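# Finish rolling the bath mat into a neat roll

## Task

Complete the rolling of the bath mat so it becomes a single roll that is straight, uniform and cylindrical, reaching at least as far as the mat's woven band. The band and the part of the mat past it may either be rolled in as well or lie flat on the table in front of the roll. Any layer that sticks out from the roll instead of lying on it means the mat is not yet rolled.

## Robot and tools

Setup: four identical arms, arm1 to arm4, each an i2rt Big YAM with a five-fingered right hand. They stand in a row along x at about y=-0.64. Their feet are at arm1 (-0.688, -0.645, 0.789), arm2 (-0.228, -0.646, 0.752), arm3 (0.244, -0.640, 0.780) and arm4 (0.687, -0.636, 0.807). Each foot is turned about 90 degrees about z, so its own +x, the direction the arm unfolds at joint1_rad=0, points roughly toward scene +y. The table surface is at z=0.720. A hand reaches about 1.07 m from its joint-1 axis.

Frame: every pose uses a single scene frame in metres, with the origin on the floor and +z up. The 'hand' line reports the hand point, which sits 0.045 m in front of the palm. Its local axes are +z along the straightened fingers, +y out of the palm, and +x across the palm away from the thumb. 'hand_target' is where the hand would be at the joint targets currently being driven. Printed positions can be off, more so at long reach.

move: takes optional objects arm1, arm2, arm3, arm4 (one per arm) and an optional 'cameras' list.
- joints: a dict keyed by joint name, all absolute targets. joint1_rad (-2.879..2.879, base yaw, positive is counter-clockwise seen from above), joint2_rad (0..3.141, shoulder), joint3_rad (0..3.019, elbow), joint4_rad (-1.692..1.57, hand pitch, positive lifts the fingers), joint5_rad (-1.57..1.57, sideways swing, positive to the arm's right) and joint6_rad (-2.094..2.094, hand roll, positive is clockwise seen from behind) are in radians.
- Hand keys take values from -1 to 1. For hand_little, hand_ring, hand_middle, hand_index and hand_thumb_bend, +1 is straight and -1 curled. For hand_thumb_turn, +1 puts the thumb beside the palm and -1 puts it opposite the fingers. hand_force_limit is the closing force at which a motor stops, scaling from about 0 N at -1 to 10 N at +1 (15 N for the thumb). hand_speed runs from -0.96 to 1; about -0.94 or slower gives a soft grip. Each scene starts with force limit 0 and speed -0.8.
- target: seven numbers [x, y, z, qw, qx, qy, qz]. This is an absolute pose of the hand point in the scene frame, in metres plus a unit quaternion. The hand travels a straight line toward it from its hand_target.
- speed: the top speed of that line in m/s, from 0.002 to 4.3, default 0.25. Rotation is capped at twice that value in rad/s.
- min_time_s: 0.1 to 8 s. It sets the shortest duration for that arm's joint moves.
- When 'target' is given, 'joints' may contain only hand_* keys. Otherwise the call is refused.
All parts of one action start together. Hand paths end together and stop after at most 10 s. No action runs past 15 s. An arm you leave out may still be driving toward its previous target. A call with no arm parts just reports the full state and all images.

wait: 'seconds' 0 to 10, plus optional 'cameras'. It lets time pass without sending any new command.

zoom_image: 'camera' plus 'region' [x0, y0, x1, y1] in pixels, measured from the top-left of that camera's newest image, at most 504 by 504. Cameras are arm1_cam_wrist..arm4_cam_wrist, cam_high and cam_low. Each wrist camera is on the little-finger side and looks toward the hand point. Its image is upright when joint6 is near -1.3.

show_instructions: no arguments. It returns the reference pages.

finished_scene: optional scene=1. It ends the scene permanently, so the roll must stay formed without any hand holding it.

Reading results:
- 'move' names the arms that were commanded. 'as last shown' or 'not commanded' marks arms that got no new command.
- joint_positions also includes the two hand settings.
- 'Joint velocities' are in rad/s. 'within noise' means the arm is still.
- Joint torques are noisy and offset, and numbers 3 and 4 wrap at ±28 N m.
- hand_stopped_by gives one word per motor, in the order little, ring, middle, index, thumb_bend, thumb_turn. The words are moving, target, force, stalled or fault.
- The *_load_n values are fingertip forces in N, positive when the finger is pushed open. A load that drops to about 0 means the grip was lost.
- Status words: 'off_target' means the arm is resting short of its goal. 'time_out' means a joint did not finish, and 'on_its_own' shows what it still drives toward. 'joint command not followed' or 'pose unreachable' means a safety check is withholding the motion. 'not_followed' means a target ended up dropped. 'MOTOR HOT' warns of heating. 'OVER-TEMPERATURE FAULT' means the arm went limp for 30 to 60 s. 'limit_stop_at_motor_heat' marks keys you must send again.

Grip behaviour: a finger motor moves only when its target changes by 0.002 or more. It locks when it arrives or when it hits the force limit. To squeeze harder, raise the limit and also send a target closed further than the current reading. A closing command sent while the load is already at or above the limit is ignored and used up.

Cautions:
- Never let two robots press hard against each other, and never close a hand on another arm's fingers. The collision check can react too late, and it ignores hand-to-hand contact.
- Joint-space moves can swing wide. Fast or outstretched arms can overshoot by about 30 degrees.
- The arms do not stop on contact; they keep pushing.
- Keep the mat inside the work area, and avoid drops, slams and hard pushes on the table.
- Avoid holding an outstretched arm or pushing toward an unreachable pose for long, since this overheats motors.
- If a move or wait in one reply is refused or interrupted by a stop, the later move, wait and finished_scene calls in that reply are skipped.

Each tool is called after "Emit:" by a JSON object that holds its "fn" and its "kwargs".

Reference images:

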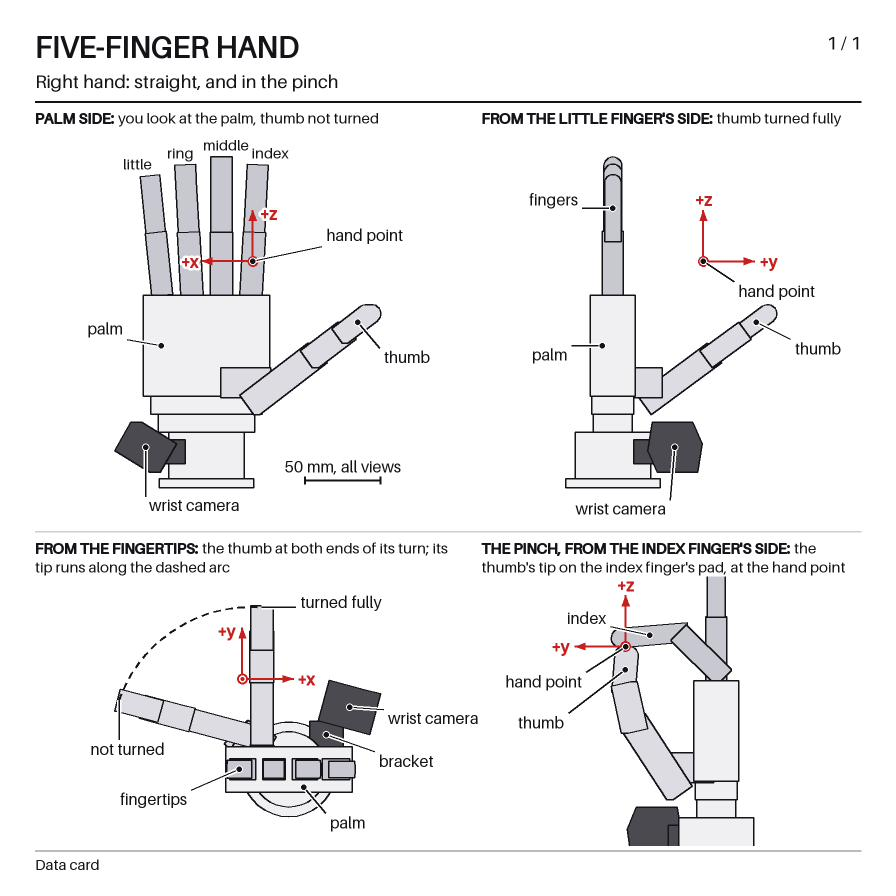

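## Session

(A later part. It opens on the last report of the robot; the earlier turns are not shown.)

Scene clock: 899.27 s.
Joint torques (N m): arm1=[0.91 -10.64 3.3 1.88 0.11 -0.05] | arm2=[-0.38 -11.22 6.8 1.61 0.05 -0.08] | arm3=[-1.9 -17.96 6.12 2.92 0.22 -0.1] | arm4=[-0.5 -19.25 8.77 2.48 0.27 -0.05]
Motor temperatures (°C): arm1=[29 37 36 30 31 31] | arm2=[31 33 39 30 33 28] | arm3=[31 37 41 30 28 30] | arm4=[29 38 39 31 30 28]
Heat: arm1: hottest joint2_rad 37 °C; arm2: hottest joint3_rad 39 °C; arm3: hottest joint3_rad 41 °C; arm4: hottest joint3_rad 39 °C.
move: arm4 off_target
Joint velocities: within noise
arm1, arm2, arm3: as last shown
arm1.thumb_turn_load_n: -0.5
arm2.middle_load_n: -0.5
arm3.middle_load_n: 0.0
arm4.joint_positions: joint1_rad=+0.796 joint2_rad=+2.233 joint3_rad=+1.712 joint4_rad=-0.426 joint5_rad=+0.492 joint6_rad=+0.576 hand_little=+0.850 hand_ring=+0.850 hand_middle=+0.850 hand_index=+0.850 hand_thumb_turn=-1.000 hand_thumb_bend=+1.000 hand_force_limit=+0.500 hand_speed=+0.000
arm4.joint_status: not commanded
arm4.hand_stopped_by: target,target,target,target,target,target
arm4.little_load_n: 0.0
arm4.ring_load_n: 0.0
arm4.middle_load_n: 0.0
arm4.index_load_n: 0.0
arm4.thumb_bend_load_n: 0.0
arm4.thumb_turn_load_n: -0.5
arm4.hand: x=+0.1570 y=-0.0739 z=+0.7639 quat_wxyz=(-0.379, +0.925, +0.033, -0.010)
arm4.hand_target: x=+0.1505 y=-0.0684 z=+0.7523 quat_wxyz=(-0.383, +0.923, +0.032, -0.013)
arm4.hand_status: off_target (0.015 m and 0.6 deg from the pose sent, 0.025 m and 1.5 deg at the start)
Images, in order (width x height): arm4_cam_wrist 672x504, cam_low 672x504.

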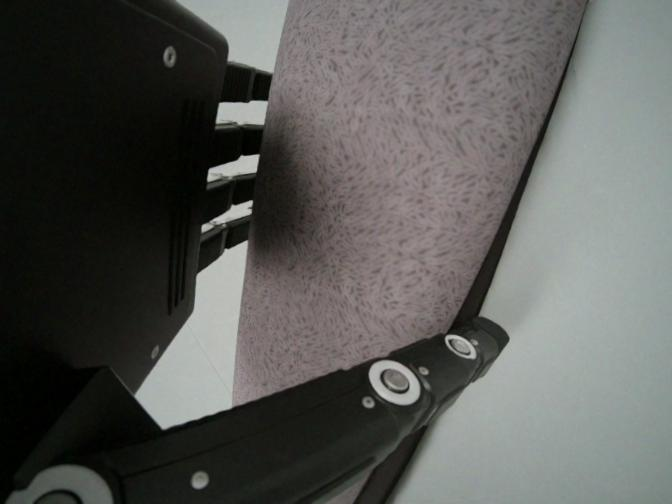

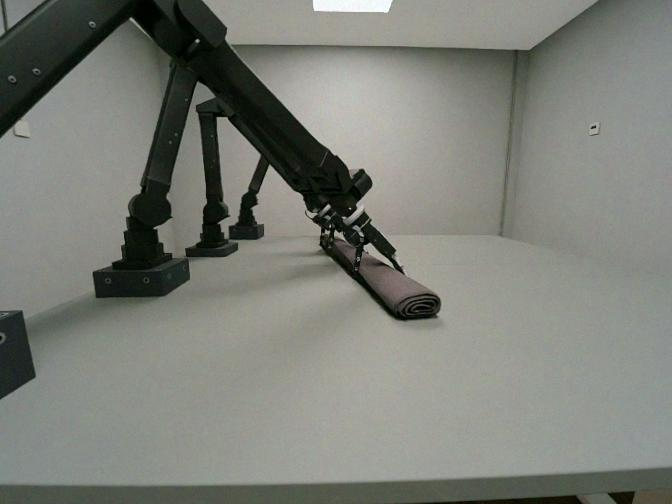

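Emit:
{"fn": "move", "kwargs": {"arm2": {"target": [-0.32, -0.158, 0.75, 0.3825, -0.9233, -0.0322, 0.0134], "speed": 0.03, "joints": {"hand_index": 0.52, "hand_middle": 0.52, "hand_ring": 0.52, "hand_little": 0.52, "hand_thumb_bend": 0.87, "hand_speed": -0.8}}, "arm3": {"target": [-0.12, -0.128, 0.746, 0.3825, -0.9233, -0.0322, 0.0134], "speed": 0.03, "joints": {"hand_index": 0.52, "hand_middle": 0.52, "hand_ring": 0.52, "hand_little": 0.52, "hand_thumb_bend": 0.87, "hand_speed": -0.8}}, "arm4": {"target": [0.15, -0.062, 0.75, 0.3825, -0.9233, -0.0322, 0.0134], "speed": 0.03, "joints": {"hand_index": 0.52, "hand_middle": 0.52, "hand_ring": 0.52, "hand_little": 0.52, "hand_thumb_bend": 0.87, "hand_speed": -0.8}}, "cameras": ["arm1_cam_wrist", "arm4_cam_wrist", "cam_low"]}}

Emit:
{"fn": "zoom_image", "kwargs": {"camera": "cam_low", "region": [300, 200, 460, 330]}}

Scene clock: 900.97 s.
Joint torques (N m): arm1=[1.49 -11.11 3.1 2.02 0.02 -0.03] | arm2=[-0.91 -9.11 8.47 1.09 -0.01 0.03] | arm3=[-1.96 -16.09 7.54 2.18 0.14 -0.07] | arm4=[-0.91 -18.9 9.52 1.84 -0.03 -0.05]
Motor temperatures (°C): arm1=[29 37 36 30 31 31] | arm2=[31 33 39 30 33 28] | arm3=[31 38 41 30 27 30] | arm4=[29 38 39 31 30 28]
Heat: arm1: hottest joint2_rad 37 °C; arm2: hottest joint3_rad 39 °C; arm3: hottest joint3_rad 41 °C; arm4: hottest joint3_rad 39 °C.
move: arm2 done; arm3 off_target; arm4 off_target
Joint velocities: within noise
arm1: as last shown
arm1.middle_load_n: -0.5
arm1.index_load_n: -0.5
arm2.joint_positions: joint1_rad=+0.189 joint2_rad=+1.539 joint3_rad=+0.729 joint4_rad=+0.038 joint5_rad=+0.054 joint6_rad=+0.050 hand_little=+0.520 hand_ring=+0.521 hand_middle=+0.520 hand_index=+0.520 hand_thumb_turn=-1.000 hand_thumb_bend=+0.872 hand_force_limit=+0.500 hand_speed=-0.800
arm2.joint_status: all done
arm2.hand_stopped_by: target,target,target,target,target,target
arm2.little_load_n: 2.0
arm2.ring_load_n: 1.5
arm2.middle_load_n: 0.0
arm2.index_load_n: 0.0
arm2.thumb_bend_load_n: 2.5
arm2.thumb_turn_load_n: 1.5
arm2.hand: x=-0.3229 y=-0.1610 z=+0.7586 quat_wxyz=(-0.391, +0.920, +0.034, -0.015)
arm2.hand_target: x=-0.3200 y=-0.1583 z=+0.7501 quat_wxyz=(-0.383, +0.923, +0.032, -0.013)
arm2.hand_status: done (0.010 m and 1.1 deg from the pose sent, 0.014 m and 0.6 deg at the start)
arm3.joint_positions: joint1_rad=+0.639 joint2_rad=+1.869 joint3_rad=+1.117 joint4_rad=-0.119 joint5_rad=+0.410 joint6_rad=+0.455 hand_little=+0.520 hand_ring=+0.520 hand_middle=+0.520 hand_index=+0.520 hand_thumb_turn=-1.000 hand_thumb_bend=+0.871 hand_force_limit=+0.500 hand_speed=-0.800
arm3.joint_status: all done
arm3.hand_stopped_by: target,target,target,target,target,target
arm3.little_load_n: 2.0
arm3.ring_load_n: 1.5
arm3.middle_load_n: 0.0
arm3.index_load_n: 0.0
arm3.thumb_bend_load_n: 1.0
arm3.thumb_turn_load_n: 1.0
arm3.hand: x=-0.1224 y=-0.1363 z=+0.7560 quat_wxyz=(-0.386, +0.922, +0.031, -0.019)
arm3.hand_target: x=-0.1197 y=-0.1284 z=+0.7462 quat_wxyz=(-0.383, +0.923, +0.032, -0.013)
arm3.hand_status: off_target (0.013 m and 0.7 deg from the pose sent, 0.019 m and 0.6 deg at the start)
arm4.joint_positions: joint1_rad=+0.791 joint2_rad=+2.233 joint3_rad=+1.718 joint4_rad=-0.406 joint5_rad=+0.496 joint6_rad=+0.567 hand_little=+0.521 hand_ring=+0.520 hand_middle=+0.521 hand_index=+0.520 hand_thumb_turn=-1.000 hand_thumb_bend=+0.874 hand_force_limit=+0.500 hand_speed=-0.800
arm4.joint_status: all done
arm4.hand_stopped_by: target,target,target,target,target,target
arm4.little_load_n: 3.0
arm4.ring_load_n: 0.0
arm4.middle_load_n: 2.0
arm4.index_load_n: 0.0
arm4.thumb_bend_load_n: 4.5
arm4.thumb_turn_load_n: 0.0
arm4.hand: x=+0.1551 y=-0.0661 z=+0.7693 quat_wxyz=(-0.389, +0.921, +0.031, -0.014)
arm4.hand_target: x=+0.1508 y=-0.0627 z=+0.7502 quat_wxyz=(-0.383, +0.923, +0.032, -0.013)
arm4.hand_status: off_target (0.020 m and 0.8 deg from the pose sent, 0.020 m and 0.6 deg at the start)
Images, in order (width x height): arm1_cam_wrist 672x504, arm4_cam_wrist 672x504, cam_low 672x504.

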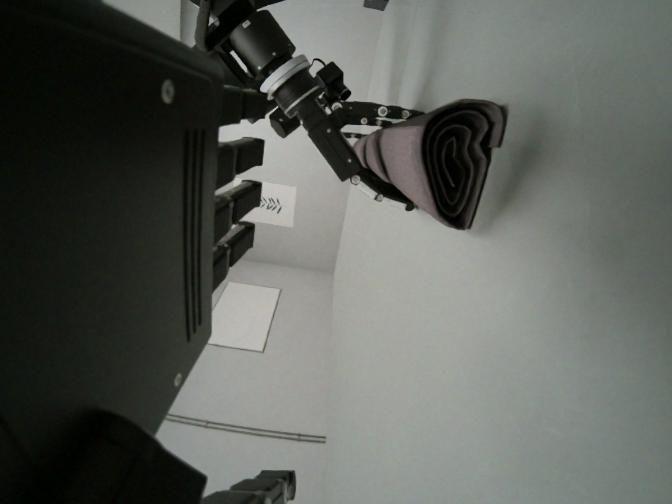

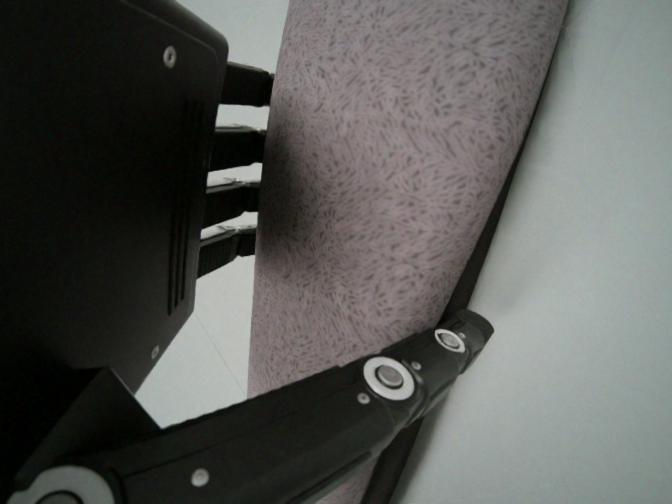

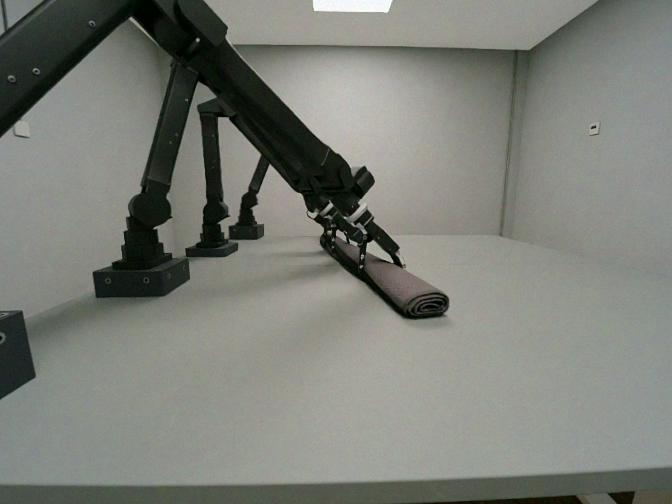

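Scaled by 3.150 from the camera's image (finer frame: 960x720).

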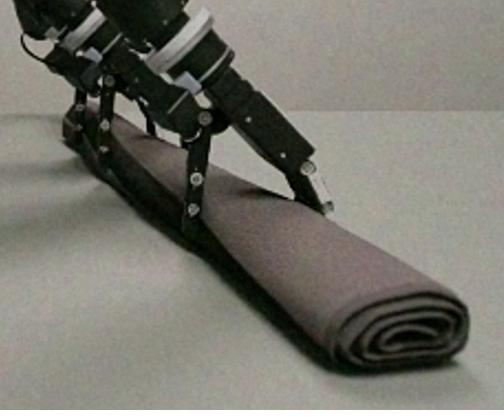

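Emit:
{"fn": "move", "kwargs": {"arm2": {"joints": {"hand_index": 0.68, "hand_middle": 0.68, "hand_ring": 0.68, "hand_little": 0.68, "hand_thumb_bend": 1.0, "hand_speed": -0.8}}, "arm3": {"joints": {"hand_index": 0.68, "hand_middle": 0.68, "hand_ring": 0.68, "hand_little": 0.68, "hand_thumb_bend": 1.0, "hand_speed": -0.8}}, "arm4": {"joints": {"hand_index": 0.68, "hand_middle": 0.68, "hand_ring": 0.68, "hand_little": 0.68, "hand_thumb_bend": 1.0, "hand_speed": -0.8}}}}

Emit:
{"fn": "move", "kwargs": {"arm2": {"joints": {"hand_index": 0.9, "hand_middle": 0.9, "hand_ring": 0.9, "hand_little": 0.9, "hand_speed": -0.5}}, "arm3": {"joints": {"hand_index": 0.9, "hand_middle": 0.9, "hand_ring": 0.9, "hand_little": 0.9, "hand_speed": -0.5}}, "arm4": {"joints": {"hand_index": 0.9, "hand_middle": 0.9, "hand_ring": 0.9, "hand_little": 0.9, "hand_speed": -0.5}}, "cameras": ["arm1_cam_wrist", "arm4_cam_wrist", "cam_low"]}}

Emit:
{"fn": "zoom_image", "kwargs": {"camera": "arm1_cam_wrist", "region": [400, 70, 540, 260]}}

Scene clock: 902.33 s.
Joint torques (N m): arm1=[1.26 -12.16 3.22 1.98 -0.01 -0.08] | arm2=[-1.44 -10.05 8.13 0.96 0.01 -0.02] | arm3=[-1.96 -17.14 7.49 2.18 0.2 -0.06] | arm4=[-0.91 -19.49 9.43 1.78 0.16 -0.08]
Motor temperatures (°C): arm1=[29 37 35 30 31 31] | arm2=[31 33 39 30 33 28] | arm3=[31 38 41 30 27 30] | arm4=[29 38 39 31 30 28]
Heat: arm1: hottest joint2_rad 37 °C; arm2: hottest joint3_rad 39 °C; arm3: hottest joint3_rad 41 °C; arm4: hottest joint3_rad 39 °C.
move: arm2 done; arm3 done; arm4 done
Joint velocities: within noise
arm1: as last shown
arm1.middle_load_n: 0.0
arm1.index_load_n: 0.0
arm2.joint_positions: joint1_rad=+0.189 joint2_rad=+1.547 joint3_rad=+0.729 joint4_rad=+0.038 joint5_rad=+0.053 joint6_rad=+0.050 hand_little=+0.680 hand_ring=+0.680 hand_middle=+0.680 hand_index=+0.680 hand_thumb_turn=-1.000 hand_thumb_bend=+1.000 hand_force_limit=+0.500 hand_speed=-0.800
arm2.joint_status: all done
arm2.hand_stopped_by: target,target,target,target,target,target
arm2.little_load_n: 0.0
arm2.ring_load_n: 0.0
arm2.middle_load_n: 0.0
arm2.index_load_n: 0.0
arm2.thumb_bend_load_n: 0.0
arm2.thumb_turn_load_n: 0.0
arm2.hand: x=-0.3230 y=-0.1621 z=+0.7547 quat_wxyz=(-0.387, +0.921, +0.035, -0.015)
arm2.hand_target: x=-0.3200 y=-0.1584 z=+0.7501 quat_wxyz=(-0.382, +0.923, +0.032, -0.013)
arm2.hand_status: not commanded
arm3.joint_positions: joint1_rad=+0.639 joint2_rad=+1.880 joint3_rad=+1.117 joint4_rad=-0.119 joint5_rad=+0.408 joint6_rad=+0.455 hand_little=+0.680 hand_ring=+0.680 hand_middle=+0.680 hand_index=+0.680 hand_thumb_turn=-1.000 hand_thumb_bend=+1.000 hand_force_limit=+0.500 hand_speed=-0.800
arm3.joint_status: all done
arm3.hand_stopped_by: target,target,target,target,target,target
arm3.little_load_n: 0.5
arm3.ring_load_n: 0.0
arm3.middle_load_n: 0.0
arm3.index_load_n: 0.0
arm3.thumb_bend_load_n: 0.0
arm3.thumb_turn_load_n: 0.0
arm3.hand: x=-0.1216 y=-0.1377 z=+0.7496 quat_wxyz=(-0.382, +0.924, +0.032, -0.016)
arm3.hand_target: x=-0.1196 y=-0.1284 z=+0.7460 quat_wxyz=(-0.382, +0.923, +0.032, -0.013)
arm3.hand_status: not commanded
arm4.joint_positions: joint1_rad=+0.792 joint2_rad=+2.235 joint3_rad=+1.718 joint4_rad=-0.406 joint5_rad=+0.491 joint6_rad=+0.567 hand_little=+0.680 hand_ring=+0.680 hand_middle=+0.680 hand_index=+0.680 hand_thumb_turn=-1.000 hand_thumb_bend=+1.000 hand_force_limit=+0.500 hand_speed=-0.800
arm4.joint_status: all done
arm4.hand_stopped_by: target,target,target,target,target,target
arm4.little_load_n: 0.0
arm4.ring_load_n: 0.0
arm4.middle_load_n: 0.0
arm4.index_load_n: 0.0
arm4.thumb_bend_load_n: 0.0
arm4.thumb_turn_load_n: 0.0
arm4.hand: x=+0.1541 y=-0.0673 z=+0.7677 quat_wxyz=(-0.387, +0.921, +0.033, -0.016)
arm4.hand_target: x=+0.1508 y=-0.0627 z=+0.7503 quat_wxyz=(-0.383, +0.923, +0.032, -0.013)
arm4.hand_status: not commanded
pictures: none

Scene clock: 902.97 s.
Joint torques (N m): arm1=[2.08 -11.34 2.89 2.14 -0.03 -0.03] | arm2=[-0.03 -10.75 7.66 1.09 -0.01 -0.03] | arm3=[-1.9 -17.9 7.42 2.19 0.22 -0.06] | arm4=[-1.2 -19.78 9.35 1.65 0.25 -0.07]
Motor temperatures (°C): arm1=[29 37 35 30 31 31] | arm2=[31 33 39 30 33 28] | arm3=[31 38 41 30 27 30] | arm4=[29 38 39 31 30 28]
Heat: arm1: hottest joint2_rad 37 °C; arm2: hottest joint3_rad 39 °C; arm3: hottest joint3_rad 41 °C; arm4: hottest joint3_rad 39 °C.
move: arm2 done; arm3 done; arm4 done
Joint velocities: within noise
arm1: as last shown
arm1.ring_load_n: -0.5
arm1.middle_load_n: -0.5
arm1.thumb_turn_load_n: 0.0
arm2.joint_positions: joint1_rad=+0.189 joint2_rad=+1.559 joint3_rad=+0.729 joint4_rad=+0.037 joint5_rad=+0.053 joint6_rad=+0.050 hand_little=+0.900 hand_ring=+0.900 hand_middle=+0.900 hand_index=+0.900 hand_thumb_turn=-1.000 hand_thumb_bend=+1.000 hand_force_limit=+0.500 hand_speed=-0.500
arm2.joint_status: all done
arm2.hand_stopped_by: target,target,target,target,target,target
arm2.little_load_n: 0.0
arm2.ring_load_n: 0.0
arm2.middle_load_n: 0.0
arm2.index_load_n: 0.0
arm2.thumb_bend_load_n: 0.0
arm2.thumb_turn_load_n: -0.5
arm2.hand: x=-0.3227 y=-0.1640 z=+0.7487 quat_wxyz=(-0.381, +0.924, +0.035, -0.014)
arm2.hand_target: x=-0.3200 y=-0.1583 z=+0.7502 quat_wxyz=(-0.383, +0.923, +0.032, -0.013)
arm2.hand_status: not commanded
arm3.joint_positions: joint1_rad=+0.639 joint2_rad=+1.888 joint3_rad=+1.117 joint4_rad=-0.119 joint5_rad=+0.407 joint6_rad=+0.455 hand_little=+0.900 hand_ring=+0.900 hand_middle=+0.900 hand_index=+0.900 hand_thumb_turn=-1.000 hand_thumb_bend=+1.000 hand_force_limit=+0.500 hand_speed=-0.500
arm3.joint_status: all done
arm3.hand_stopped_by: target,target,target,target,target,target
arm3.little_load_n: -0.5
arm3.ring_load_n: 0.0
arm3.middle_load_n: 0.0
arm3.index_load_n: 0.0
arm3.thumb_bend_load_n: 0.0
arm3.thumb_turn_load_n: 0.0
arm3.hand: x=-0.1209 y=-0.1389 z=+0.7448 quat_wxyz=(-0.378, +0.925, +0.033, -0.014)
arm3.hand_target: x=-0.1197 y=-0.1284 z=+0.7460 quat_wxyz=(-0.382, +0.923, +0.032, -0.013)
arm3.hand_status: not commanded
arm4.joint_positions: joint1_rad=+0.795 joint2_rad=+2.245 joint3_rad=+1.718 joint4_rad=-0.406 joint5_rad=+0.489 joint6_rad=+0.567 hand_little=+0.900 hand_ring=+0.900 hand_middle=+0.900 hand_index=+0.900 hand_thumb_turn=-1.000 hand_thumb_bend=+1.000 hand_force_limit=+0.500 hand_speed=-0.500
arm4.joint_status: all done
arm4.hand_stopped_by: target,target,target,target,target,target
arm4.little_load_n: 0.0
arm4.ring_load_n: 0.0
arm4.middle_load_n: 0.0
arm4.index_load_n: 0.0
arm4.thumb_bend_load_n: 0.0
arm4.thumb_turn_load_n: 0.0
arm4.hand: x=+0.1533 y=-0.0703 z=+0.7602 quat_wxyz=(-0.383, +0.923, +0.036, -0.014)
arm4.hand_target: x=+0.1508 y=-0.0627 z=+0.7502 quat_wxyz=(-0.383, +0.923, +0.032, -0.013)
arm4.hand_status: not commanded
Images, in order (width x height): arm1_cam_wrist 672x504, arm4_cam_wrist 672x504, cam_low 672x504.

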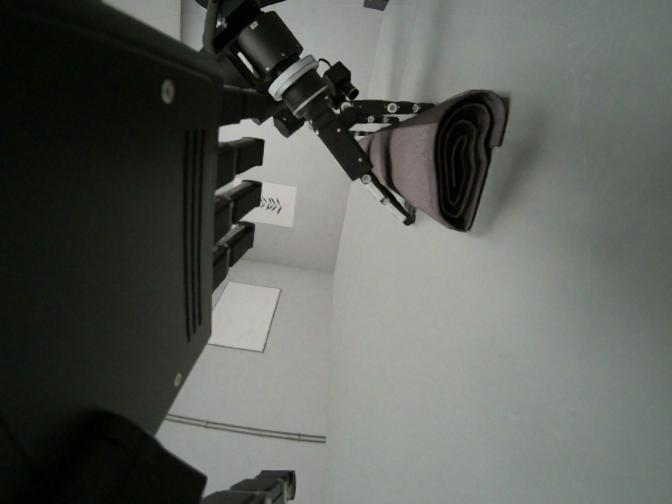

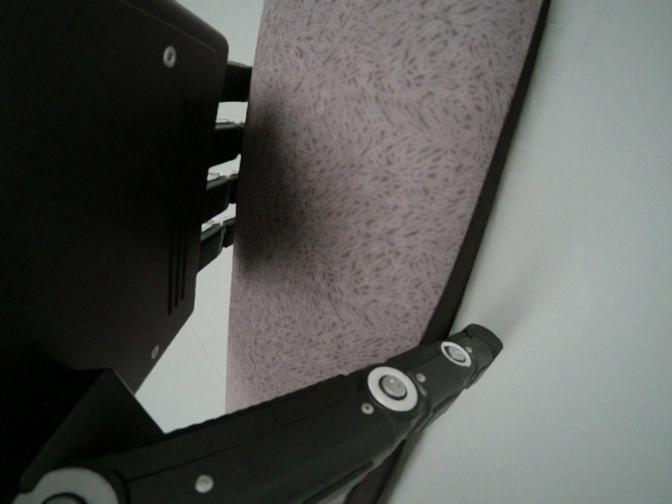

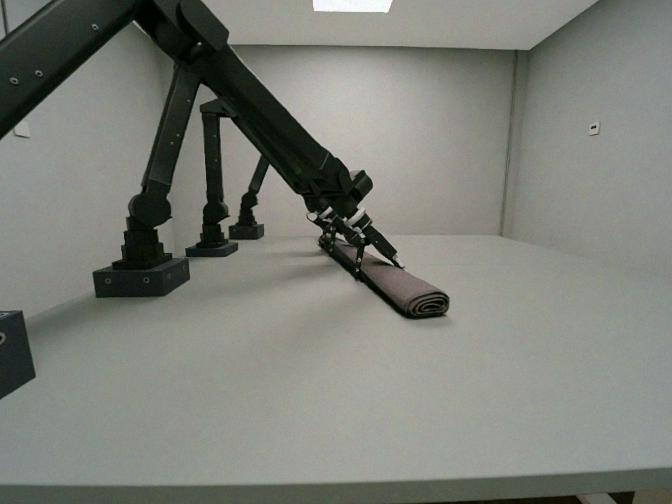

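Scaled by 2.653 from the camera's image (finer frame: 960x720).

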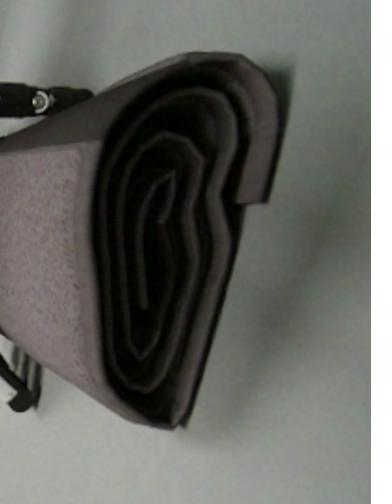

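Emit:
{"fn": "move", "kwargs": {"arm2": {"target": [-0.32, -0.148, 0.85, 0.3825, -0.9233, -0.0322, 0.0134], "speed": 0.15}, "arm3": {"target": [-0.12, -0.118, 0.85, 0.3825, -0.9233, -0.0322, 0.0134], "speed": 0.15}, "arm4": {"target": [0.15, -0.05, 0.86, 0.3825, -0.9233, -0.0322, 0.0134], "speed": 0.15}, "cameras": ["cam_high"]}}

Emit:
{"fn": "move", "kwargs": {"arm2": {"target": [-0.22, -0.150, 0.83, 0.3825, -0.9233, -0.0322, 0.0134], "speed": 0.2}, "arm3": {"target": [-0.02, -0.122, 0.83, 0.3825, -0.9233, -0.0322, 0.0134], "speed": 0.2}, "arm4": {"target": [0.25, -0.052, 0.84, 0.3825, -0.9233, -0.0322, 0.0134], "speed": 0.2}, "cameras": ["cam_high", "arm2_cam_wrist", "arm3_cam_wrist", "arm4_cam_wrist"]}}

Emit:
{"fn": "zoom_image", "kwargs": {"camera": "cam_high", "region": [180, 160, 480, 310]}}

Scene clock: 905.03 s.
Joint torques (N m): arm1=[1.79 -9.99 3.18 1.85 -0.01 -0.04] | arm2=[-0.79 -11.52 11.99 0.9 0.02 -0.08] | arm3=[-2.08 -20.19 10.71 1.51 0.21 -0.1] | arm4=[-1.08 -22.18 11.79 1.09 0.19 -0.2]
Motor temperatures (°C): arm1=[29 37 35 30 31 31] | arm2=[31 33 39 30 33 28] | arm3=[31 38 41 30 27 30] | arm4=[29 38 39 31 30 28]
Heat: arm1: hottest joint2_rad 37 °C; arm2: hottest joint3_rad 39 °C; arm3: hottest joint3_rad 41 °C; arm4: hottest joint3_rad 39 °C.
move: arm2 off_target; arm3 off_target; arm4 off_target
Joint velocities: within noise
arm1: as last shown
arm1.ring_load_n: 0.0
arm1.middle_load_n: 0.0
arm1.index_load_n: 0.5
arm1.thumb_turn_load_n: -0.5
arm2.joint_positions: joint1_rad=+0.187 joint2_rad=+1.406 joint3_rad=+0.846 joint4_rad=-0.275 joint5_rad=+0.052 joint6_rad=+0.050 hand_little=+0.900 hand_ring=+0.900 hand_middle=+0.900 hand_index=+0.900 hand_thumb_turn=-1.000 hand_thumb_bend=+1.000 hand_force_limit=+0.500 hand_speed=-0.500
arm2.joint_status: not commanded
arm2.hand_stopped_by: target,target,target,target,target,target
arm2.little_load_n: -0.5
arm2.ring_load_n: 0.0
arm2.middle_load_n: 0.0
arm2.index_load_n: 0.0
arm2.thumb_bend_load_n: 0.0
arm2.thumb_turn_load_n: 0.0
arm2.hand: x=-0.3213 y=-0.1667 z=+0.8271 quat_wxyz=(-0.362, +0.931, +0.035, -0.012)
arm2.hand_target: x=-0.3199 y=-0.1490 z=+0.8502 quat_wxyz=(-0.383, +0.923, +0.032, -0.013)
arm2.hand_status: off_target (0.030 m and 2.6 deg from the pose sent, 0.103 m and 0.4 deg at the start)
arm3.joint_positions: joint1_rad=+0.630 joint2_rad=+1.770 joint3_rad=+1.194 joint4_rad=-0.360 joint5_rad=+0.402 joint6_rad=+0.449 hand_little=+0.900 hand_ring=+0.900 hand_middle=+0.900 hand_index=+0.900 hand_thumb_turn=-1.000 hand_thumb_bend=+1.000 hand_force_limit=+0.500 hand_speed=-0.500
arm3.joint_status: not commanded
arm3.hand_stopped_by: target,target,target,target,target,target
arm3.little_load_n: 0.0
arm3.ring_load_n: -0.5
arm3.middle_load_n: 0.0
arm3.index_load_n: 0.0
arm3.thumb_bend_load_n: 0.0
arm3.thumb_turn_load_n: 0.0
arm3.hand: x=-0.1132 y=-0.1409 z=+0.8158 quat_wxyz=(-0.360, +0.932, +0.038, -0.001)
arm3.hand_target: x=-0.1190 y=-0.1193 z=+0.8503 quat_wxyz=(-0.383, +0.923, +0.032, -0.013)
arm3.hand_status: off_target (0.042 m and 3.2 deg from the pose sent, 0.107 m and 0.5 deg at the start)
arm4.joint_positions: joint1_rad=+0.783 joint2_rad=+2.179 joint3_rad=+1.815 joint4_rad=-0.617 joint5_rad=+0.483 joint6_rad=+0.566 hand_little=+0.900 hand_ring=+0.900 hand_middle=+0.900 hand_index=+0.900 hand_thumb_turn=-1.000 hand_thumb_bend=+1.000 hand_force_limit=+0.500 hand_speed=-0.500
arm4.joint_status: not commanded
arm4.hand_stopped_by: target,target,target,target,target,target
arm4.little_load_n: 0.0
arm4.ring_load_n: 0.0
arm4.middle_load_n: 0.0
arm4.index_load_n: 0.0
arm4.thumb_bend_load_n: 0.0
arm4.thumb_turn_load_n: 0.0
arm4.hand: x=+0.1605 y=-0.0667 z=+0.8284 quat_wxyz=(-0.365, +0.930, +0.038, +0.001)
arm4.hand_target: x=+0.1511 y=-0.0513 z=+0.8603 quat_wxyz=(-0.383, +0.923, +0.032, -0.014)
arm4.hand_status: off_target (0.037 m and 2.8 deg from the pose sent, 0.102 m and 0.4 deg at the start)
Images, in order (width x height): cam_high 672x504.

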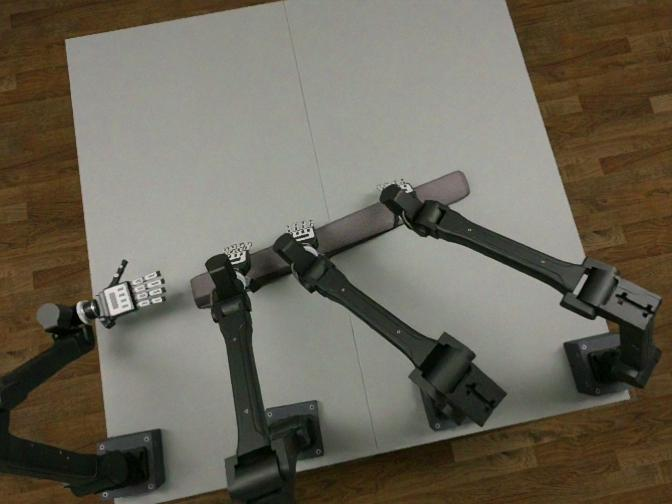

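Scene clock: 906.43 s.
Joint torques (N m): arm1=[1.03 -11.93 3.23 2.11 0.05 -0.02] | arm2=[-1.08 -11.4 8.84 1.87 -0.15 -0.12] | arm3=[-1.26 -19.37 6.49 3 0.15 -0.12] | arm4=[-0.21 -21.71 6.52 2.56 0.14 -0.2]
Motor temperatures (°C): arm1=[29 37 35 30 31 31] | arm2=[31 33 39 30 33 28] | arm3=[31 38 41 30 27 30] | arm4=[29 38 39 31 30 28]
Heat: arm1: hottest joint2_rad 37 °C; arm2: hottest joint3_rad 39 °C; arm3: hottest joint3_rad 41 °C; arm4: hottest joint3_rad 39 °C.
move: arm2 done; arm3 off_target; arm4 off_target
Joint velocities: within noise
arm1: as last shown
arm1.index_load_n: 0.0
arm1.thumb_turn_load_n: 0.0
arm2.joint_positions: joint1_rad=-0.064 joint2_rad=+1.417 joint3_rad=+0.846 joint4_rad=-0.245 joint5_rad=-0.121 joint6_rad=-0.118 hand_little=+0.900 hand_ring=+0.900 hand_middle=+0.900 hand_index=+0.900 hand_thumb_turn=-1.000 hand_thumb_bend=+1.000 hand_force_limit=+0.500 hand_speed=-0.500
arm2.joint_status: not commanded
arm2.hand_stopped_by: target,target,target,target,target,target
arm2.little_load_n: 0.0
arm2.ring_load_n: 0.0
arm2.middle_load_n: 0.0
arm2.index_load_n: 0.0
arm2.thumb_bend_load_n: 0.0
arm2.thumb_turn_load_n: 0.0
arm2.hand: x=-0.2222 y=-0.1568 z=+0.8270 quat_wxyz=(-0.374, +0.927, +0.028, -0.016)
arm2.hand_target: x=-0.2200 y=-0.1502 z=+0.8301 quat_wxyz=(-0.382, +0.923, +0.032, -0.013)
arm2.hand_status: done (0.008 m and 1.2 deg from the pose sent, 0.103 m and 2.6 deg at the start)
arm3.joint_positions: joint1_rad=+0.460 joint2_rad=+1.680 joint3_rad=+1.046 joint4_rad=-0.247 joint5_rad=+0.296 joint6_rad=+0.322 hand_little=+0.900 hand_ring=+0.900 hand_middle=+0.900 hand_index=+0.900 hand_thumb_turn=-1.000 hand_thumb_bend=+1.000 hand_force_limit=+0.500 hand_speed=-0.500
arm3.joint_status: not commanded
arm3.hand_stopped_by: target,target,target,target,target,target
arm3.little_load_n: 0.0
arm3.ring_load_n: 0.0
arm3.middle_load_n: -0.5
arm3.index_load_n: 0.0
arm3.thumb_bend_load_n: 0.0
arm3.thumb_turn_load_n: 0.0
arm3.hand: x=-0.0200 y=-0.1282 z=+0.8114 quat_wxyz=(-0.362, +0.932, +0.031, -0.006)
arm3.hand_target: x=-0.0201 y=-0.1221 z=+0.8300 quat_wxyz=(-0.382, +0.923, +0.032, -0.013)
arm3.hand_status: off_target (0.020 m and 2.7 deg from the pose sent, 0.096 m and 3.2 deg at the start)
arm4.joint_positions: joint1_rad=+0.662 joint2_rad=+2.046 joint3_rad=+1.559 joint4_rad=-0.435 joint5_rad=+0.416 joint6_rad=+0.473 hand_little=+0.900 hand_ring=+0.900 hand_middle=+0.900 hand_index=+0.900 hand_thumb_turn=-1.000 hand_thumb_bend=+1.000 hand_force_limit=+0.500 hand_speed=-0.500
arm4.joint_status: not commanded
arm4.hand_stopped_by: target,target,target,target,target,target
arm4.little_load_n: 0.0
arm4.ring_load_n: 0.0
arm4.middle_load_n: 0.0
arm4.index_load_n: 0.0
arm4.thumb_bend_load_n: 0.0
arm4.thumb_turn_load_n: 0.0
arm4.hand: x=+0.2548 y=-0.0508 z=+0.8238 quat_wxyz=(-0.370, +0.928, +0.029, -0.004)
arm4.hand_target: x=+0.2500 y=-0.0520 z=+0.8400 quat_wxyz=(-0.382, +0.923, +0.032, -0.013)
arm4.hand_status: off_target (0.017 m and 1.9 deg from the pose sent, 0.091 m and 2.8 deg at the start)
pictures: arm2_cam_wrist, arm3_cam_wrist, arm4_cam_wrist, cam_high
Images, in order (width x height): arm2_cam_wrist 672x504, arm3_cam_wrist 672x504, arm4_cam_wrist 672x504, cam_high 672x504.

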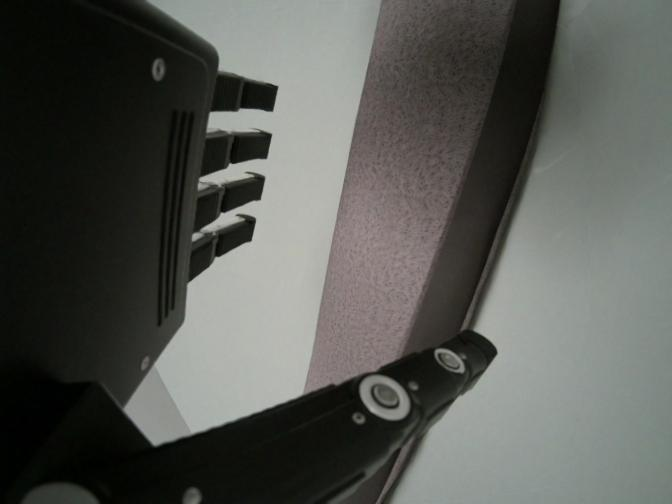

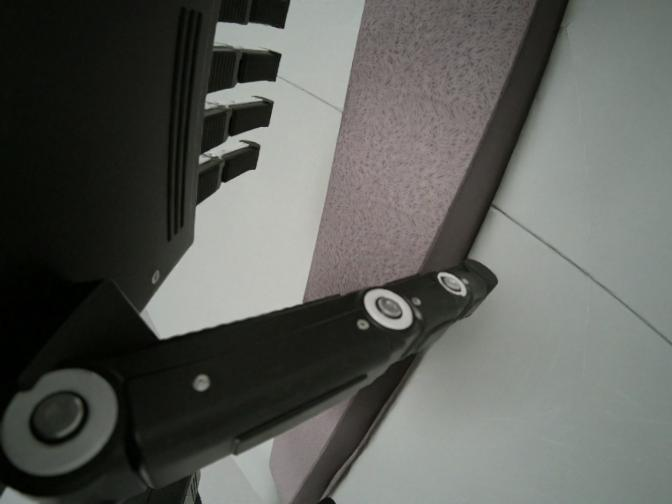

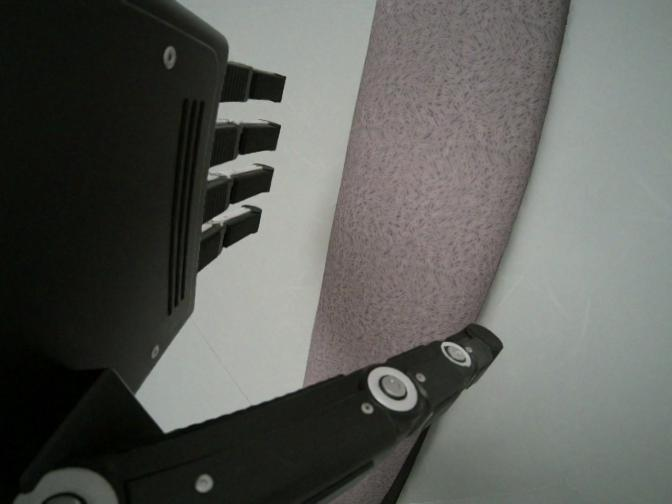

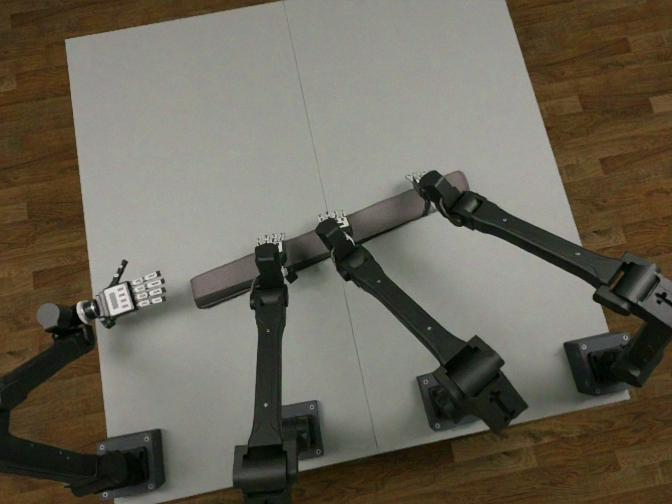

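Scaled by 1.680 from the camera's image (finer frame: 960x720).

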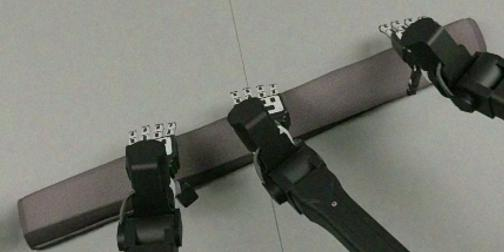

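Emit:
{"fn": "move", "kwargs": {"arm2": {"target": [-0.22, -0.150, 0.755, 0.3825, -0.9233, -0.0322, 0.0134], "speed": 0.08}, "arm3": {"target": [-0.02, -0.118, 0.749, 0.3825, -0.9233, -0.0322, 0.0134], "speed": 0.08}, "arm4": {"target": [0.25, -0.047, 0.753, 0.3825, -0.9233, -0.0322, 0.0134], "speed": 0.08}, "cameras": ["arm4_cam_wrist", "arm3_cam_wrist", "arm2_cam_wrist", "cam_low"]}}

Emit:
{"fn": "zoom_image", "kwargs": {"camera": "cam_low", "region": [300, 200, 460, 330]}}

Scene clock: 908.53 s.
Joint torques (N m): arm1=[1.26 -11.87 3.03 2.04 0.04 0.03] | arm2=[-0.5 -11.81 6.84 1.7 -0.11 -0.07] | arm3=[-1.67 -16.32 5.82 3.06 0.15 -0.1] | arm4=[-0.44 -19.02 6.28 2.61 0.11 -0.18]
Motor temperatures (°C): arm1=[29 37 35 30 31 31] | arm2=[31 33 39 30 33 28] | arm3=[31 38 41 30 27 30] | arm4=[29 38 39 31 30 28]
Heat: arm1: hottest joint2_rad 37 °C; arm2: hottest joint3_rad 39 °C; arm3: hottest joint3_rad 41 °C; arm4: hottest joint3_rad 39 °C.
move: arm2 done; arm3 done; arm4 off_target
Joint velocities: within noise
arm1.joint_positions: joint1_rad=+0.160 joint2_rad=+1.969 joint3_rad=+0.709 joint4_rad=+1.215 joint5_rad=+1.520 joint6_rad=+0.035 hand_little=+1.000 hand_ring=+1.000 hand_middle=+1.000 hand_index=+1.000 hand_thumb_turn=+1.000 hand_thumb_bend=+1.000 hand_force_limit=+0.500 hand_speed=+0.000
arm1.joint_status: not commanded
arm1.hand_stopped_by: target,target,target,target,target,target
arm1.little_load_n: 0.0
arm1.ring_load_n: 0.0
arm1.middle_load_n: 0.0
arm1.index_load_n: -0.5
arm1.thumb_bend_load_n: 0.0
arm1.thumb_turn_load_n: 0.0
arm1.hand: x=-0.5545 y=-0.1625 z=+0.8138 quat_wxyz=(-0.539, +0.545, -0.452, +0.456)
arm1.hand_target: x=-0.5550 y=-0.1649 z=+0.8151 quat_wxyz=(-0.542, +0.542, -0.455, +0.454)
arm1.hand_status: not commanded
arm2.joint_positions: joint1_rad=-0.064 joint2_rad=+1.566 joint3_rad=+0.769 joint4_rad=-0.010 joint5_rad=-0.121 joint6_rad=-0.119 hand_little=+0.900 hand_ring=+0.900 hand_middle=+0.900 hand_index=+0.900 hand_thumb_turn=-1.000 hand_thumb_bend=+1.000 hand_force_limit=+0.500 hand_speed=-0.500
arm2.joint_status: not commanded
arm2.hand_stopped_by: target,target,target,target,target,target
arm2.little_load_n: 0.0
arm2.ring_load_n: 0.0
arm2.middle_load_n: 0.0
arm2.index_load_n: 0.0
arm2.thumb_bend_load_n: 0.0
arm2.thumb_turn_load_n: 0.0
arm2.hand: x=-0.2220 y=-0.1523 z=+0.7555 quat_wxyz=(-0.378, +0.925, +0.029, -0.015)
arm2.hand_target: x=-0.2200 y=-0.1500 z=+0.7550 quat_wxyz=(-0.382, +0.923, +0.032, -0.013)
arm2.hand_status: done (0.003 m and 0.8 deg from the pose sent, 0.072 m and 1.2 deg at the start)
arm3.joint_positions: joint1_rad=+0.460 joint2_rad=+1.795 joint3_rad=+0.987 joint4_rad=-0.033 joint5_rad=+0.293 joint6_rad=+0.318 hand_little=+0.900 hand_ring=+0.900 hand_middle=+0.900 hand_index=+0.900 hand_thumb_turn=-1.000 hand_thumb_bend=+1.000 hand_force_limit=+0.500 hand_speed=-0.500
arm3.joint_status: not commanded
arm3.hand_stopped_by: target,target,target,target,target,target
arm3.little_load_n: 0.0
arm3.ring_load_n: 0.0
arm3.middle_load_n: 0.0
arm3.index_load_n: 0.0
arm3.thumb_bend_load_n: 0.0
arm3.thumb_turn_load_n: 0.0
arm3.hand: x=-0.0237 y=-0.1222 z=+0.7523 quat_wxyz=(-0.378, +0.925, +0.030, -0.015)
arm3.hand_target: x=-0.0200 y=-0.1181 z=+0.7491 quat_wxyz=(-0.382, +0.923, +0.032, -0.013)
arm3.hand_status: done (0.007 m and 0.7 deg from the pose sent, 0.063 m and 2.7 deg at the start)
arm4.joint_positions: joint1_rad=+0.662 joint2_rad=+2.132 joint3_rad=+1.511 joint4_rad=-0.264 joint5_rad=+0.412 joint6_rad=+0.468 hand_little=+0.900 hand_ring=+0.900 hand_middle=+0.900 hand_index=+0.900 hand_thumb_turn=-1.000 hand_thumb_bend=+1.000 hand_force_limit=+0.500 hand_speed=-0.500
arm4.joint_status: not commanded
arm4.hand_stopped_by: target,target,target,target,target,target
arm4.little_load_n: 0.0
arm4.ring_load_n: 0.0
arm4.middle_load_n: 0.0
arm4.index_load_n: 0.0
arm4.thumb_bend_load_n: 0.0
arm4.thumb_turn_load_n: 0.0
arm4.hand: x=+0.2500 y=-0.0454 z=+0.7641 quat_wxyz=(-0.383, +0.923, +0.027, -0.015)
arm4.hand_target: x=+0.2502 y=-0.0472 z=+0.7532 quat_wxyz=(-0.382, +0.923, +0.032, -0.013)
arm4.hand_status: off_target (0.011 m and 0.6 deg from the pose sent, 0.071 m and 1.9 deg at the start)
pictures: arm2_cam_wrist, arm3_cam_wrist, arm4_cam_wrist, cam_low
Images, in order (width x height): arm2_cam_wrist 672x504, arm3_cam_wrist 672x504, arm4_cam_wrist 672x504, cam_low 672x504.

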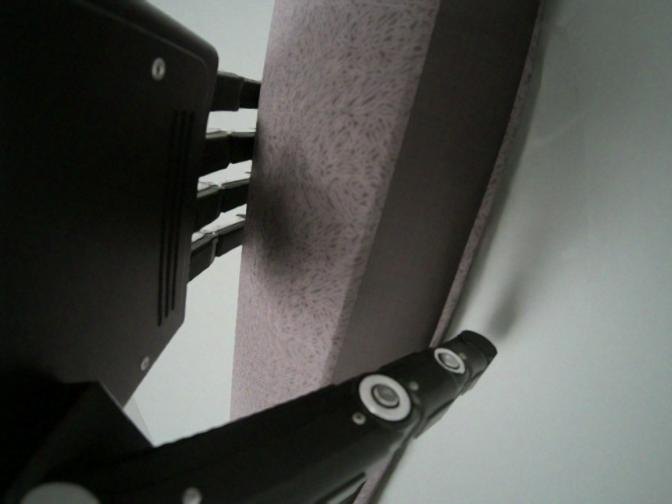

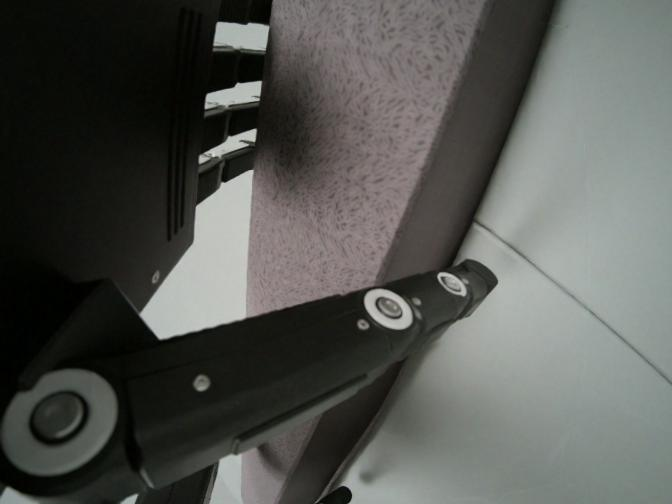

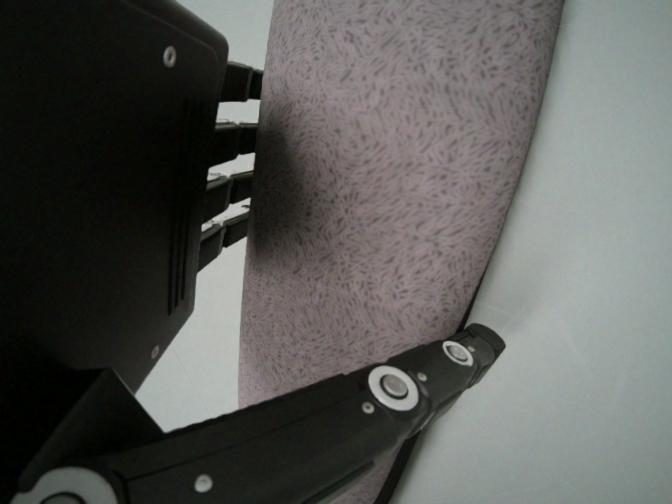

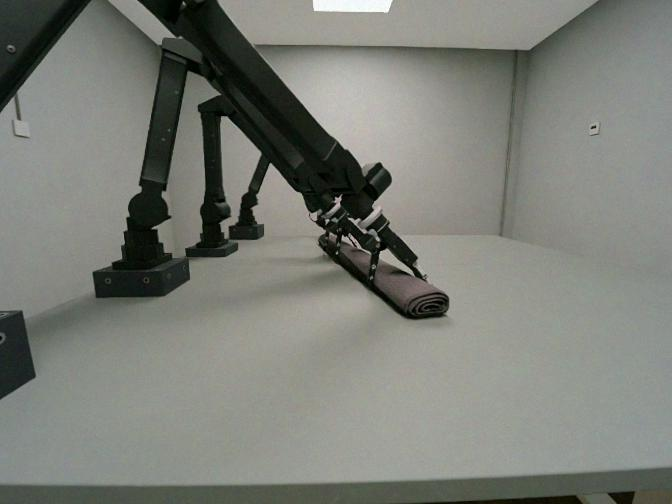

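Scaled by 3.150 from the camera's image (finer frame: 960x720).

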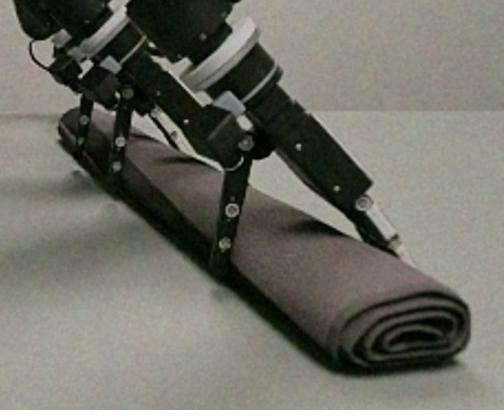

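Emit:
{"fn": "move", "kwargs": {"arm2": {"target": [-0.22, -0.142, 0.75, 0.3825, -0.9233, -0.0322, 0.0134], "speed": 0.03, "joints": {"hand_index": 0.52, "hand_middle": 0.52, "hand_ring": 0.52, "hand_little": 0.52, "hand_thumb_bend": 0.87, "hand_speed": -0.8}}, "arm3": {"target": [-0.02, -0.112, 0.745, 0.3825, -0.9233, -0.0322, 0.0134], "speed": 0.03, "joints": {"hand_index": 0.52, "hand_middle": 0.52, "hand_ring": 0.52, "hand_little": 0.52, "hand_thumb_bend": 0.87, "hand_speed": -0.8}}, "arm4": {"target": [0.25, -0.049, 0.744, 0.3825, -0.9233, -0.0322, 0.0134], "speed": 0.03, "joints": {"hand_index": 0.52, "hand_middle": 0.52, "hand_ring": 0.52, "hand_little": 0.52, "hand_thumb_bend": 0.9, "hand_speed": -0.8}}, "cameras": ["arm4_cam_wrist", "arm3_cam_wrist", "cam_low"]}}

Emit:
{"fn": "zoom_image", "kwargs": {"camera": "cam_low", "region": [300, 200, 460, 330]}}

Scene clock: 910.13 s.
Joint torques (N m): arm1=[2.02 -11.28 3 2.03 -0.01 -0.05] | arm2=[-1.26 -10.46 8.23 0.88 -0.03 -0.09] | arm3=[-1.9 -14.97 6.76 2.39 0.11 0.01] | arm4=[-0.62 -18.61 5.6 2.29 0.14 -0.05]
Motor temperatures (°C): arm1=[29 37 35 30 31 31] | arm2=[31 33 39 30 33 28] | arm3=[31 38 41 30 27 30] | arm4=[29 38 39 31 30 28]
Heat: arm1: hottest joint2_rad 37 °C; arm2: hottest joint3_rad 39 °C; arm3: hottest joint3_rad 41 °C; arm4: hottest joint3_rad 39 °C.
move: arm2 done; arm3 off_target; arm4 off_target
Joint velocities: within noise
arm1: as last shown
arm1.index_load_n: 0.0
arm2.joint_positions: joint1_rad=-0.064 joint2_rad=+1.573 joint3_rad=+0.772 joint4_rad=+0.024 joint5_rad=-0.122 joint6_rad=-0.122 hand_little=+0.520 hand_ring=+0.520 hand_middle=+0.521 hand_index=+0.520 hand_thumb_turn=-1.000 hand_thumb_bend=+0.872 hand_force_limit=+0.500 hand_speed=-0.800
arm2.joint_status: all done
arm2.hand_stopped_by: target,target,target,target,target,target
arm2.little_load_n: 2.0
arm2.ring_load_n: 1.0
arm2.middle_load_n: 2.5
arm2.index_load_n: 0.0
arm2.thumb_bend_load_n: 2.5
arm2.thumb_turn_load_n: 1.5
arm2.hand: x=-0.2211 y=-0.1438 z=+0.7583 quat_wxyz=(-0.391, +0.920, +0.031, -0.013)
arm2.hand_target: x=-0.2200 y=-0.1422 z=+0.7501 quat_wxyz=(-0.383, +0.923, +0.032, -0.013)
arm2.hand_status: done (0.009 m and 1.1 deg from the pose sent, 0.012 m and 0.8 deg at the start)
arm3.joint_positions: joint1_rad=+0.457 joint2_rad=+1.797 joint3_rad=+0.987 joint4_rad=-0.010 joint5_rad=+0.290 joint6_rad=+0.303 hand_little=+0.521 hand_ring=+0.520 hand_middle=+0.520 hand_index=+0.520 hand_thumb_turn=-1.000 hand_thumb_bend=+0.872 hand_force_limit=+0.500 hand_speed=-0.800
arm3.joint_status: all done
arm3.hand_stopped_by: target,target,target,target,target,target
arm3.little_load_n: 5.5
arm3.ring_load_n: 0.0
arm3.middle_load_n: 0.0
arm3.index_load_n: 0.0
arm3.thumb_bend_load_n: 2.5
arm3.thumb_turn_load_n: 2.0
arm3.hand: x=-0.0243 y=-0.1177 z=+0.7539 quat_wxyz=(-0.386, +0.922, +0.034, -0.017)
arm3.hand_target: x=-0.0198 y=-0.1123 z=+0.7451 quat_wxyz=(-0.382, +0.923, +0.032, -0.013)
arm3.hand_status: off_target (0.011 m and 0.6 deg from the pose sent, 0.013 m and 0.7 deg at the start)
arm4.joint_positions: joint1_rad=+0.662 joint2_rad=+2.132 joint3_rad=+1.511 joint4_rad=-0.234 joint5_rad=+0.415 joint6_rad=+0.460 hand_little=+0.520 hand_ring=+0.520 hand_middle=+0.521 hand_index=+0.520 hand_thumb_turn=-1.000 hand_thumb_bend=+0.902 hand_force_limit=+0.500 hand_speed=-0.800
arm4.joint_status: all done
arm4.hand_stopped_by: target,target,target,target,target,target
arm4.little_load_n: 1.0
arm4.ring_load_n: 0.0
arm4.middle_load_n: 3.0
arm4.index_load_n: 0.0
arm4.thumb_bend_load_n: 3.5
arm4.thumb_turn_load_n: 0.5
arm4.hand: x=+0.2465 y=-0.0397 z=+0.7681 quat_wxyz=(-0.395, +0.918, +0.027, -0.020)
arm4.hand_target: x=+0.2504 y=-0.0494 z=+0.7445 quat_wxyz=(-0.382, +0.923, +0.032, -0.013)
arm4.hand_status: off_target (0.026 m and 1.8 deg from the pose sent, 0.020 m and 0.6 deg at the start)
pictures: arm3_cam_wrist, arm4_cam_wrist, cam_low
Images, in order (width x height): arm3_cam_wrist 672x504, arm4_cam_wrist 672x504, cam_low 672x504.

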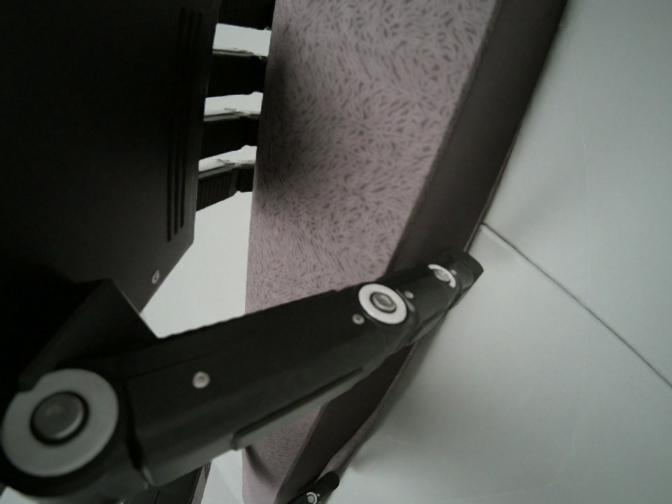

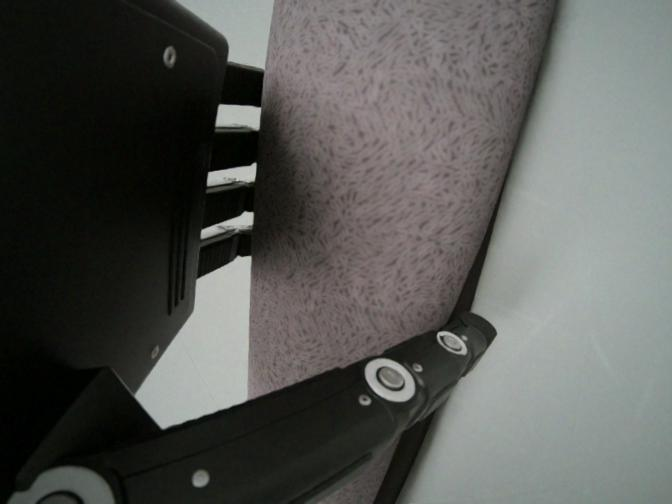

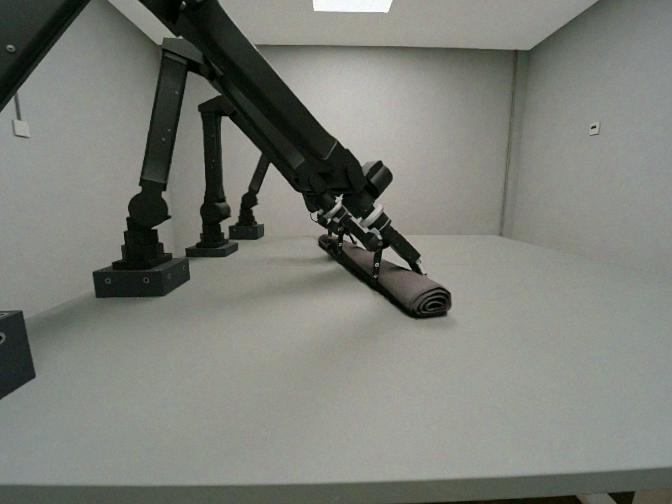

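Scaled by 3.150 from the camera's image (finer frame: 960x720).

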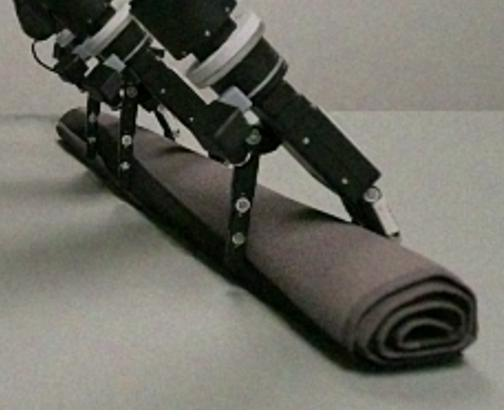

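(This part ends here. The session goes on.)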